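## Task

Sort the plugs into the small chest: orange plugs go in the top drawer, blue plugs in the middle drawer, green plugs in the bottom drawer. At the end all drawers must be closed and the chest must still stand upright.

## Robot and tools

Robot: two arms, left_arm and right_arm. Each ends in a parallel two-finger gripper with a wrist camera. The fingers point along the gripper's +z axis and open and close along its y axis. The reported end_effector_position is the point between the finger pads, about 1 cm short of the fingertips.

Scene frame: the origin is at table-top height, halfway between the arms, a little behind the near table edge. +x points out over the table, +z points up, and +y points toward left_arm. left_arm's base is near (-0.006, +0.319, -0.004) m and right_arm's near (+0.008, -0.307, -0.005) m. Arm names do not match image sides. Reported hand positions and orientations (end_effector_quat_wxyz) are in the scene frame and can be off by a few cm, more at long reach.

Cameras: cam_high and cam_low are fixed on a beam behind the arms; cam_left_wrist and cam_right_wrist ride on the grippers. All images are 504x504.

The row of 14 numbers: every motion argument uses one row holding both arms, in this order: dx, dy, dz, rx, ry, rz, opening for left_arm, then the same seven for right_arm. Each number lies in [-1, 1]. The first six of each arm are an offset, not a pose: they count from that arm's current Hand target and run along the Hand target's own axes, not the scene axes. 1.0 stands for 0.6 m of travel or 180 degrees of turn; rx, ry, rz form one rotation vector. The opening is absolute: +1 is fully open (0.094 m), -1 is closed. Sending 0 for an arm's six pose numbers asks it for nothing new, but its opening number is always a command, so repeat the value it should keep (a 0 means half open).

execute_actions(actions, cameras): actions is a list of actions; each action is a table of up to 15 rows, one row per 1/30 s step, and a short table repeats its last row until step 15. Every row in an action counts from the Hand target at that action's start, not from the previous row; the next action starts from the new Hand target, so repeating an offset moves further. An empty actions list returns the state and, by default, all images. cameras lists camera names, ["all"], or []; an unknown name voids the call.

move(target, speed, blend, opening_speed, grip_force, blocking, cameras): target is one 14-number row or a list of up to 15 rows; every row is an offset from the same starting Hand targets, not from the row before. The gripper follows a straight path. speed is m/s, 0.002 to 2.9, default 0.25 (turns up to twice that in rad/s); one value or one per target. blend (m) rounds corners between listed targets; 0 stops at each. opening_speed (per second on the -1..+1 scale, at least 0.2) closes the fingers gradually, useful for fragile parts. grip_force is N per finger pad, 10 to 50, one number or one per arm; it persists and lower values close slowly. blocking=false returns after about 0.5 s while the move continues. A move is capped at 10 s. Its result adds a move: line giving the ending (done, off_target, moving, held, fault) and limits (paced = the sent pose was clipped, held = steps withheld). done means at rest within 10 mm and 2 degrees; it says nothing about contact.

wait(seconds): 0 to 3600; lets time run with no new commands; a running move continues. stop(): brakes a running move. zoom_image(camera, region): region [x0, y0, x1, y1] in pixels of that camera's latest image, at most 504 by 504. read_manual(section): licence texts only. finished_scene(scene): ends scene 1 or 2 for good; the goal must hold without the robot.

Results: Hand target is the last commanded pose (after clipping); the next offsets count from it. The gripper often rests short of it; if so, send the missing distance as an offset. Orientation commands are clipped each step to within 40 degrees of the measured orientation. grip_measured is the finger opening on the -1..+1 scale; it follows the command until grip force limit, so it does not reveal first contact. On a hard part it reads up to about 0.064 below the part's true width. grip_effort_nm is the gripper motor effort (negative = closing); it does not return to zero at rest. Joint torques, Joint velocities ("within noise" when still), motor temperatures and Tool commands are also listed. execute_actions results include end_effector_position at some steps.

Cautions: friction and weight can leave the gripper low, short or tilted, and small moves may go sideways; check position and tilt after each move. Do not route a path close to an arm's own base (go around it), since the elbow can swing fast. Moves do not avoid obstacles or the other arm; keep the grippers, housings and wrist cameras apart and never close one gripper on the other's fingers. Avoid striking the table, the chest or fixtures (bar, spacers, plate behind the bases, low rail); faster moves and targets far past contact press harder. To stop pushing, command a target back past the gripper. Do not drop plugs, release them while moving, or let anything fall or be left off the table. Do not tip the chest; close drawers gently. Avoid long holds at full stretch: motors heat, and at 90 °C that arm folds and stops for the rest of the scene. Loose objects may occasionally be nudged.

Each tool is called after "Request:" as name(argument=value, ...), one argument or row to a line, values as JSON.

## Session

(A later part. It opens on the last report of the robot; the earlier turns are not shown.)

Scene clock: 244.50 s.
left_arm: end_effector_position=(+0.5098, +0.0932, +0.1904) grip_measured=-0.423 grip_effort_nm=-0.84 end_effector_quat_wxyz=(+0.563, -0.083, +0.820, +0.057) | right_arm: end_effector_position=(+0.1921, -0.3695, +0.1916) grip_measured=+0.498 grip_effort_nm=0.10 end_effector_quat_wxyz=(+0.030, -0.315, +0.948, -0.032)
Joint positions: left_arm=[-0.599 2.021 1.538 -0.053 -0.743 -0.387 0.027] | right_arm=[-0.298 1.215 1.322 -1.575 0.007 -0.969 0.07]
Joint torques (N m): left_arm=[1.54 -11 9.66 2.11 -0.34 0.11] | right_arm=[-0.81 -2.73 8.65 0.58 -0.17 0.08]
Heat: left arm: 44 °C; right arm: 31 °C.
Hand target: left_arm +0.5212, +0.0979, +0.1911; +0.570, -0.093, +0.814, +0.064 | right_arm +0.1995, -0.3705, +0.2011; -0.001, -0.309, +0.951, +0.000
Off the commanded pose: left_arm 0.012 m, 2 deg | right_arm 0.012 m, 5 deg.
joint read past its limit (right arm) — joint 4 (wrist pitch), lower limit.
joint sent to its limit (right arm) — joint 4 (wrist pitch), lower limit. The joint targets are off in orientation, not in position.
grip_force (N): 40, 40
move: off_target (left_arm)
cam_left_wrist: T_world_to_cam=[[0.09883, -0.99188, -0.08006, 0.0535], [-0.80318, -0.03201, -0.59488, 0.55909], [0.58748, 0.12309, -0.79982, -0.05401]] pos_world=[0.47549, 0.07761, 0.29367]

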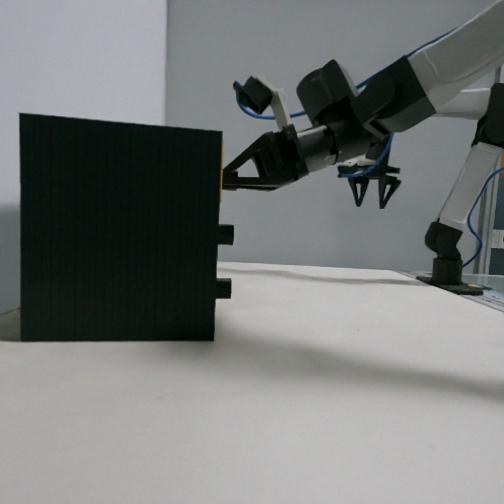

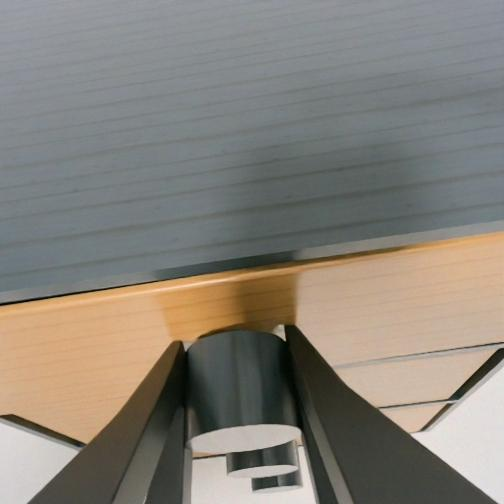

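Request:
move(
  target=[-0.0068,0,0.0188,0,0,0,-0.7,0,0,0,0,0,0,0.5],
  speed=0.08,
  cameras=["cam_low"],
)

Request:
move(
  target=[
    [-0.0003,0,-0.0188,0,0,0,0.2,0,0,0,0,0,0,0.5],
    [0.0684,0,-0.1879,0,0,0,0.2,0,0,0,0,0,0,0.5],
  ],
  speed=[0.05,0.2],
  cameras=["all"],
)

Request:
zoom_image(
  camera="cam_left_wrist",
  region=[80, 0, 430, 350],
)

Scene clock: 245.97 s.
left_arm: end_effector_position=(+0.5175, +0.0924, +0.1906) grip_measured=-0.423 grip_effort_nm=-0.84 end_effector_quat_wxyz=(+0.563, -0.084, +0.820, +0.059) | right_arm: end_effector_position=(+0.1921, -0.3695, +0.1916) grip_measured=+0.498 grip_effort_nm=0.10 end_effector_quat_wxyz=(+0.030, -0.315, +0.948, -0.032)
Joint positions: left_arm=[-0.592 2.047 1.576 -0.062 -0.739 -0.381 0.027] | right_arm=[-0.298 1.215 1.322 -1.575 0.007 -0.969 0.07]
Joint torques (N m): left_arm=[2.85 -11.07 9.92 2.18 -0.18 0.15] | right_arm=[-0.83 -2.73 8.65 0.58 -0.18 0.08]
Heat: left arm: 44 °C; right arm: 31 °C.
Hand target: left_arm +0.5329, +0.1007, +0.1909; +0.570, -0.093, +0.814, +0.065 | right_arm +0.1995, -0.3705, +0.2011; -0.001, -0.309, +0.951, +0.000
Off the commanded pose: left_arm 0.017 m, 2 deg | right_arm 0.012 m, 5 deg.
joint read past its limit (right arm) — joint 4 (wrist pitch), lower limit.
joint sent to its limit (right arm) — joint 4 (wrist pitch), lower limit. The joint targets are off in orientation, not in position.
grip_force (N): 40, 40
move: off_target (left_arm)

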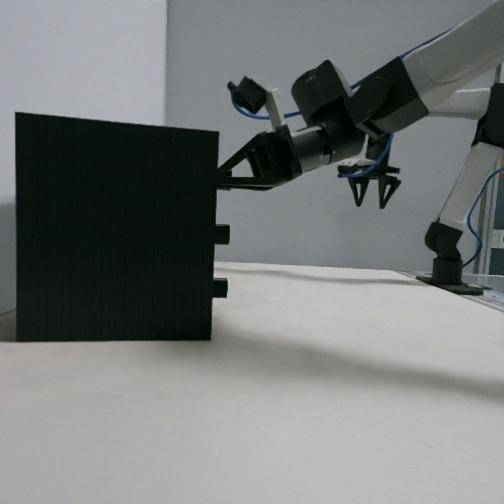

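Scene clock: 247.87 s.
left_arm: end_effector_position=(+0.4197, +0.0699, +0.1704) grip_measured=+0.197 grip_effort_nm=0.14 end_effector_quat_wxyz=(+0.556, -0.076, +0.825, +0.075) | right_arm: end_effector_position=(+0.1921, -0.3695, +0.1916) grip_measured=+0.498 grip_effort_nm=0.10 end_effector_quat_wxyz=(+0.030, -0.315, +0.948, -0.032)
Joint positions: left_arm=[-0.787 1.87 1.297 -0.114 -0.911 -0.536 0.056] | right_arm=[-0.298 1.215 1.322 -1.575 0.007 -0.969 0.07]
Joint torques (N m): left_arm=[0.1 -16.68 6.8 1.75 -0.46 -0.17] | right_arm=[-0.81 -2.71 8.65 0.57 -0.17 0.07]
Heat: left arm: 44 °C; right arm: 31 °C.
Hand target: left_arm +0.4160, +0.0736, +0.1910; +0.570, -0.093, +0.814, +0.064 | right_arm +0.1995, -0.3705, +0.2011; -0.001, -0.309, +0.951, +0.000
Off the commanded pose: left_arm 0.021 m, 3 deg | right_arm 0.012 m, 5 deg.
joint read past its limit (right arm) — joint 4 (wrist pitch), lower limit.
joint sent to its limit (right arm) — joint 4 (wrist pitch), lower limit. The joint targets are off in orientation, not in position.
grip_force (N): 40, 40
move: off_target (left_arm)
cam_left_wrist: T_world_to_cam=[[0.10461, -0.98756, -0.11743, 0.04135], [-0.81551, -0.01759, -0.57848, 0.47548], [0.56922, 0.15628, -0.8072, -0.00752]] pos_world=[0.38771, 0.05038, 0.27384]
cam_right_wrist: T_world_to_cam=[[0.48821, -0.85993, 0.1489, -0.44389], [-0.79448, -0.36731, 0.48361, -0.04381], [-0.36118, -0.3544, -0.86252, 0.20998]] pos_world=[0.25774, -0.32339, 0.26839]

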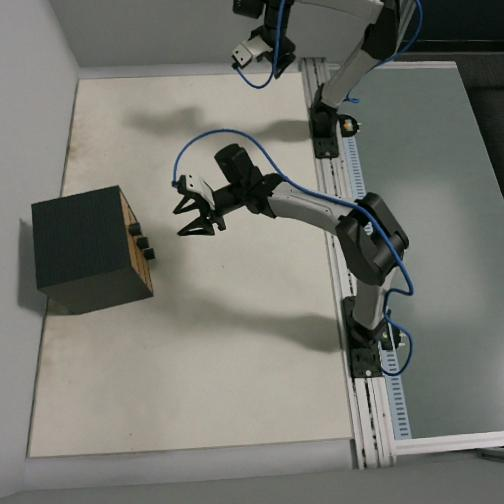

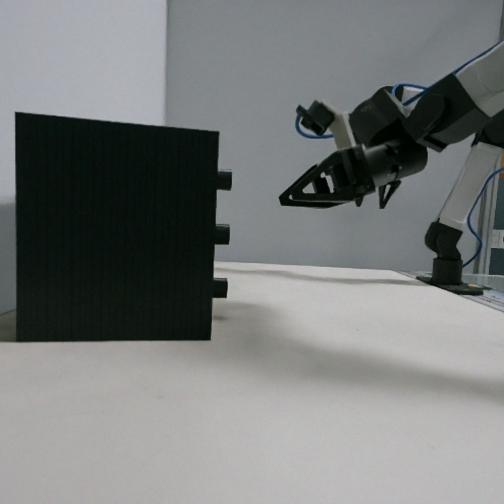

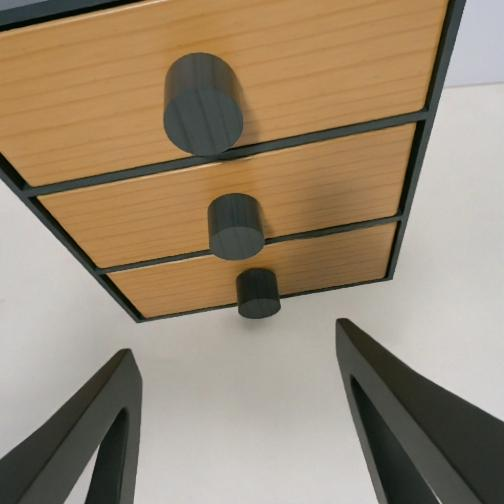

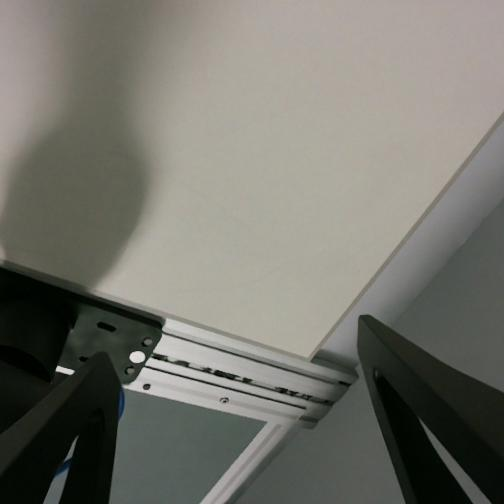

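Scaled by 1.440 from the camera's image (finer frame: 720x720).

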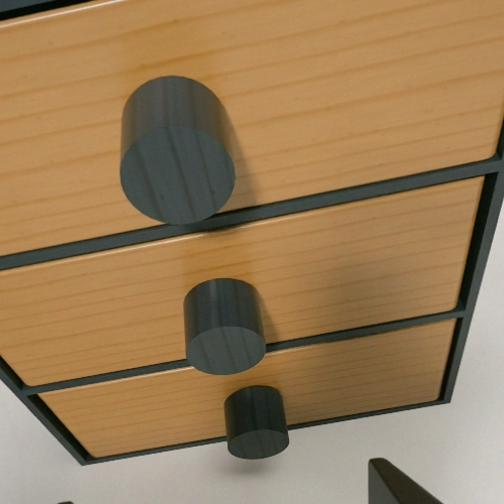

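Request:
finished_scene(
  scene=2,
)

The scene is finished: the task was done.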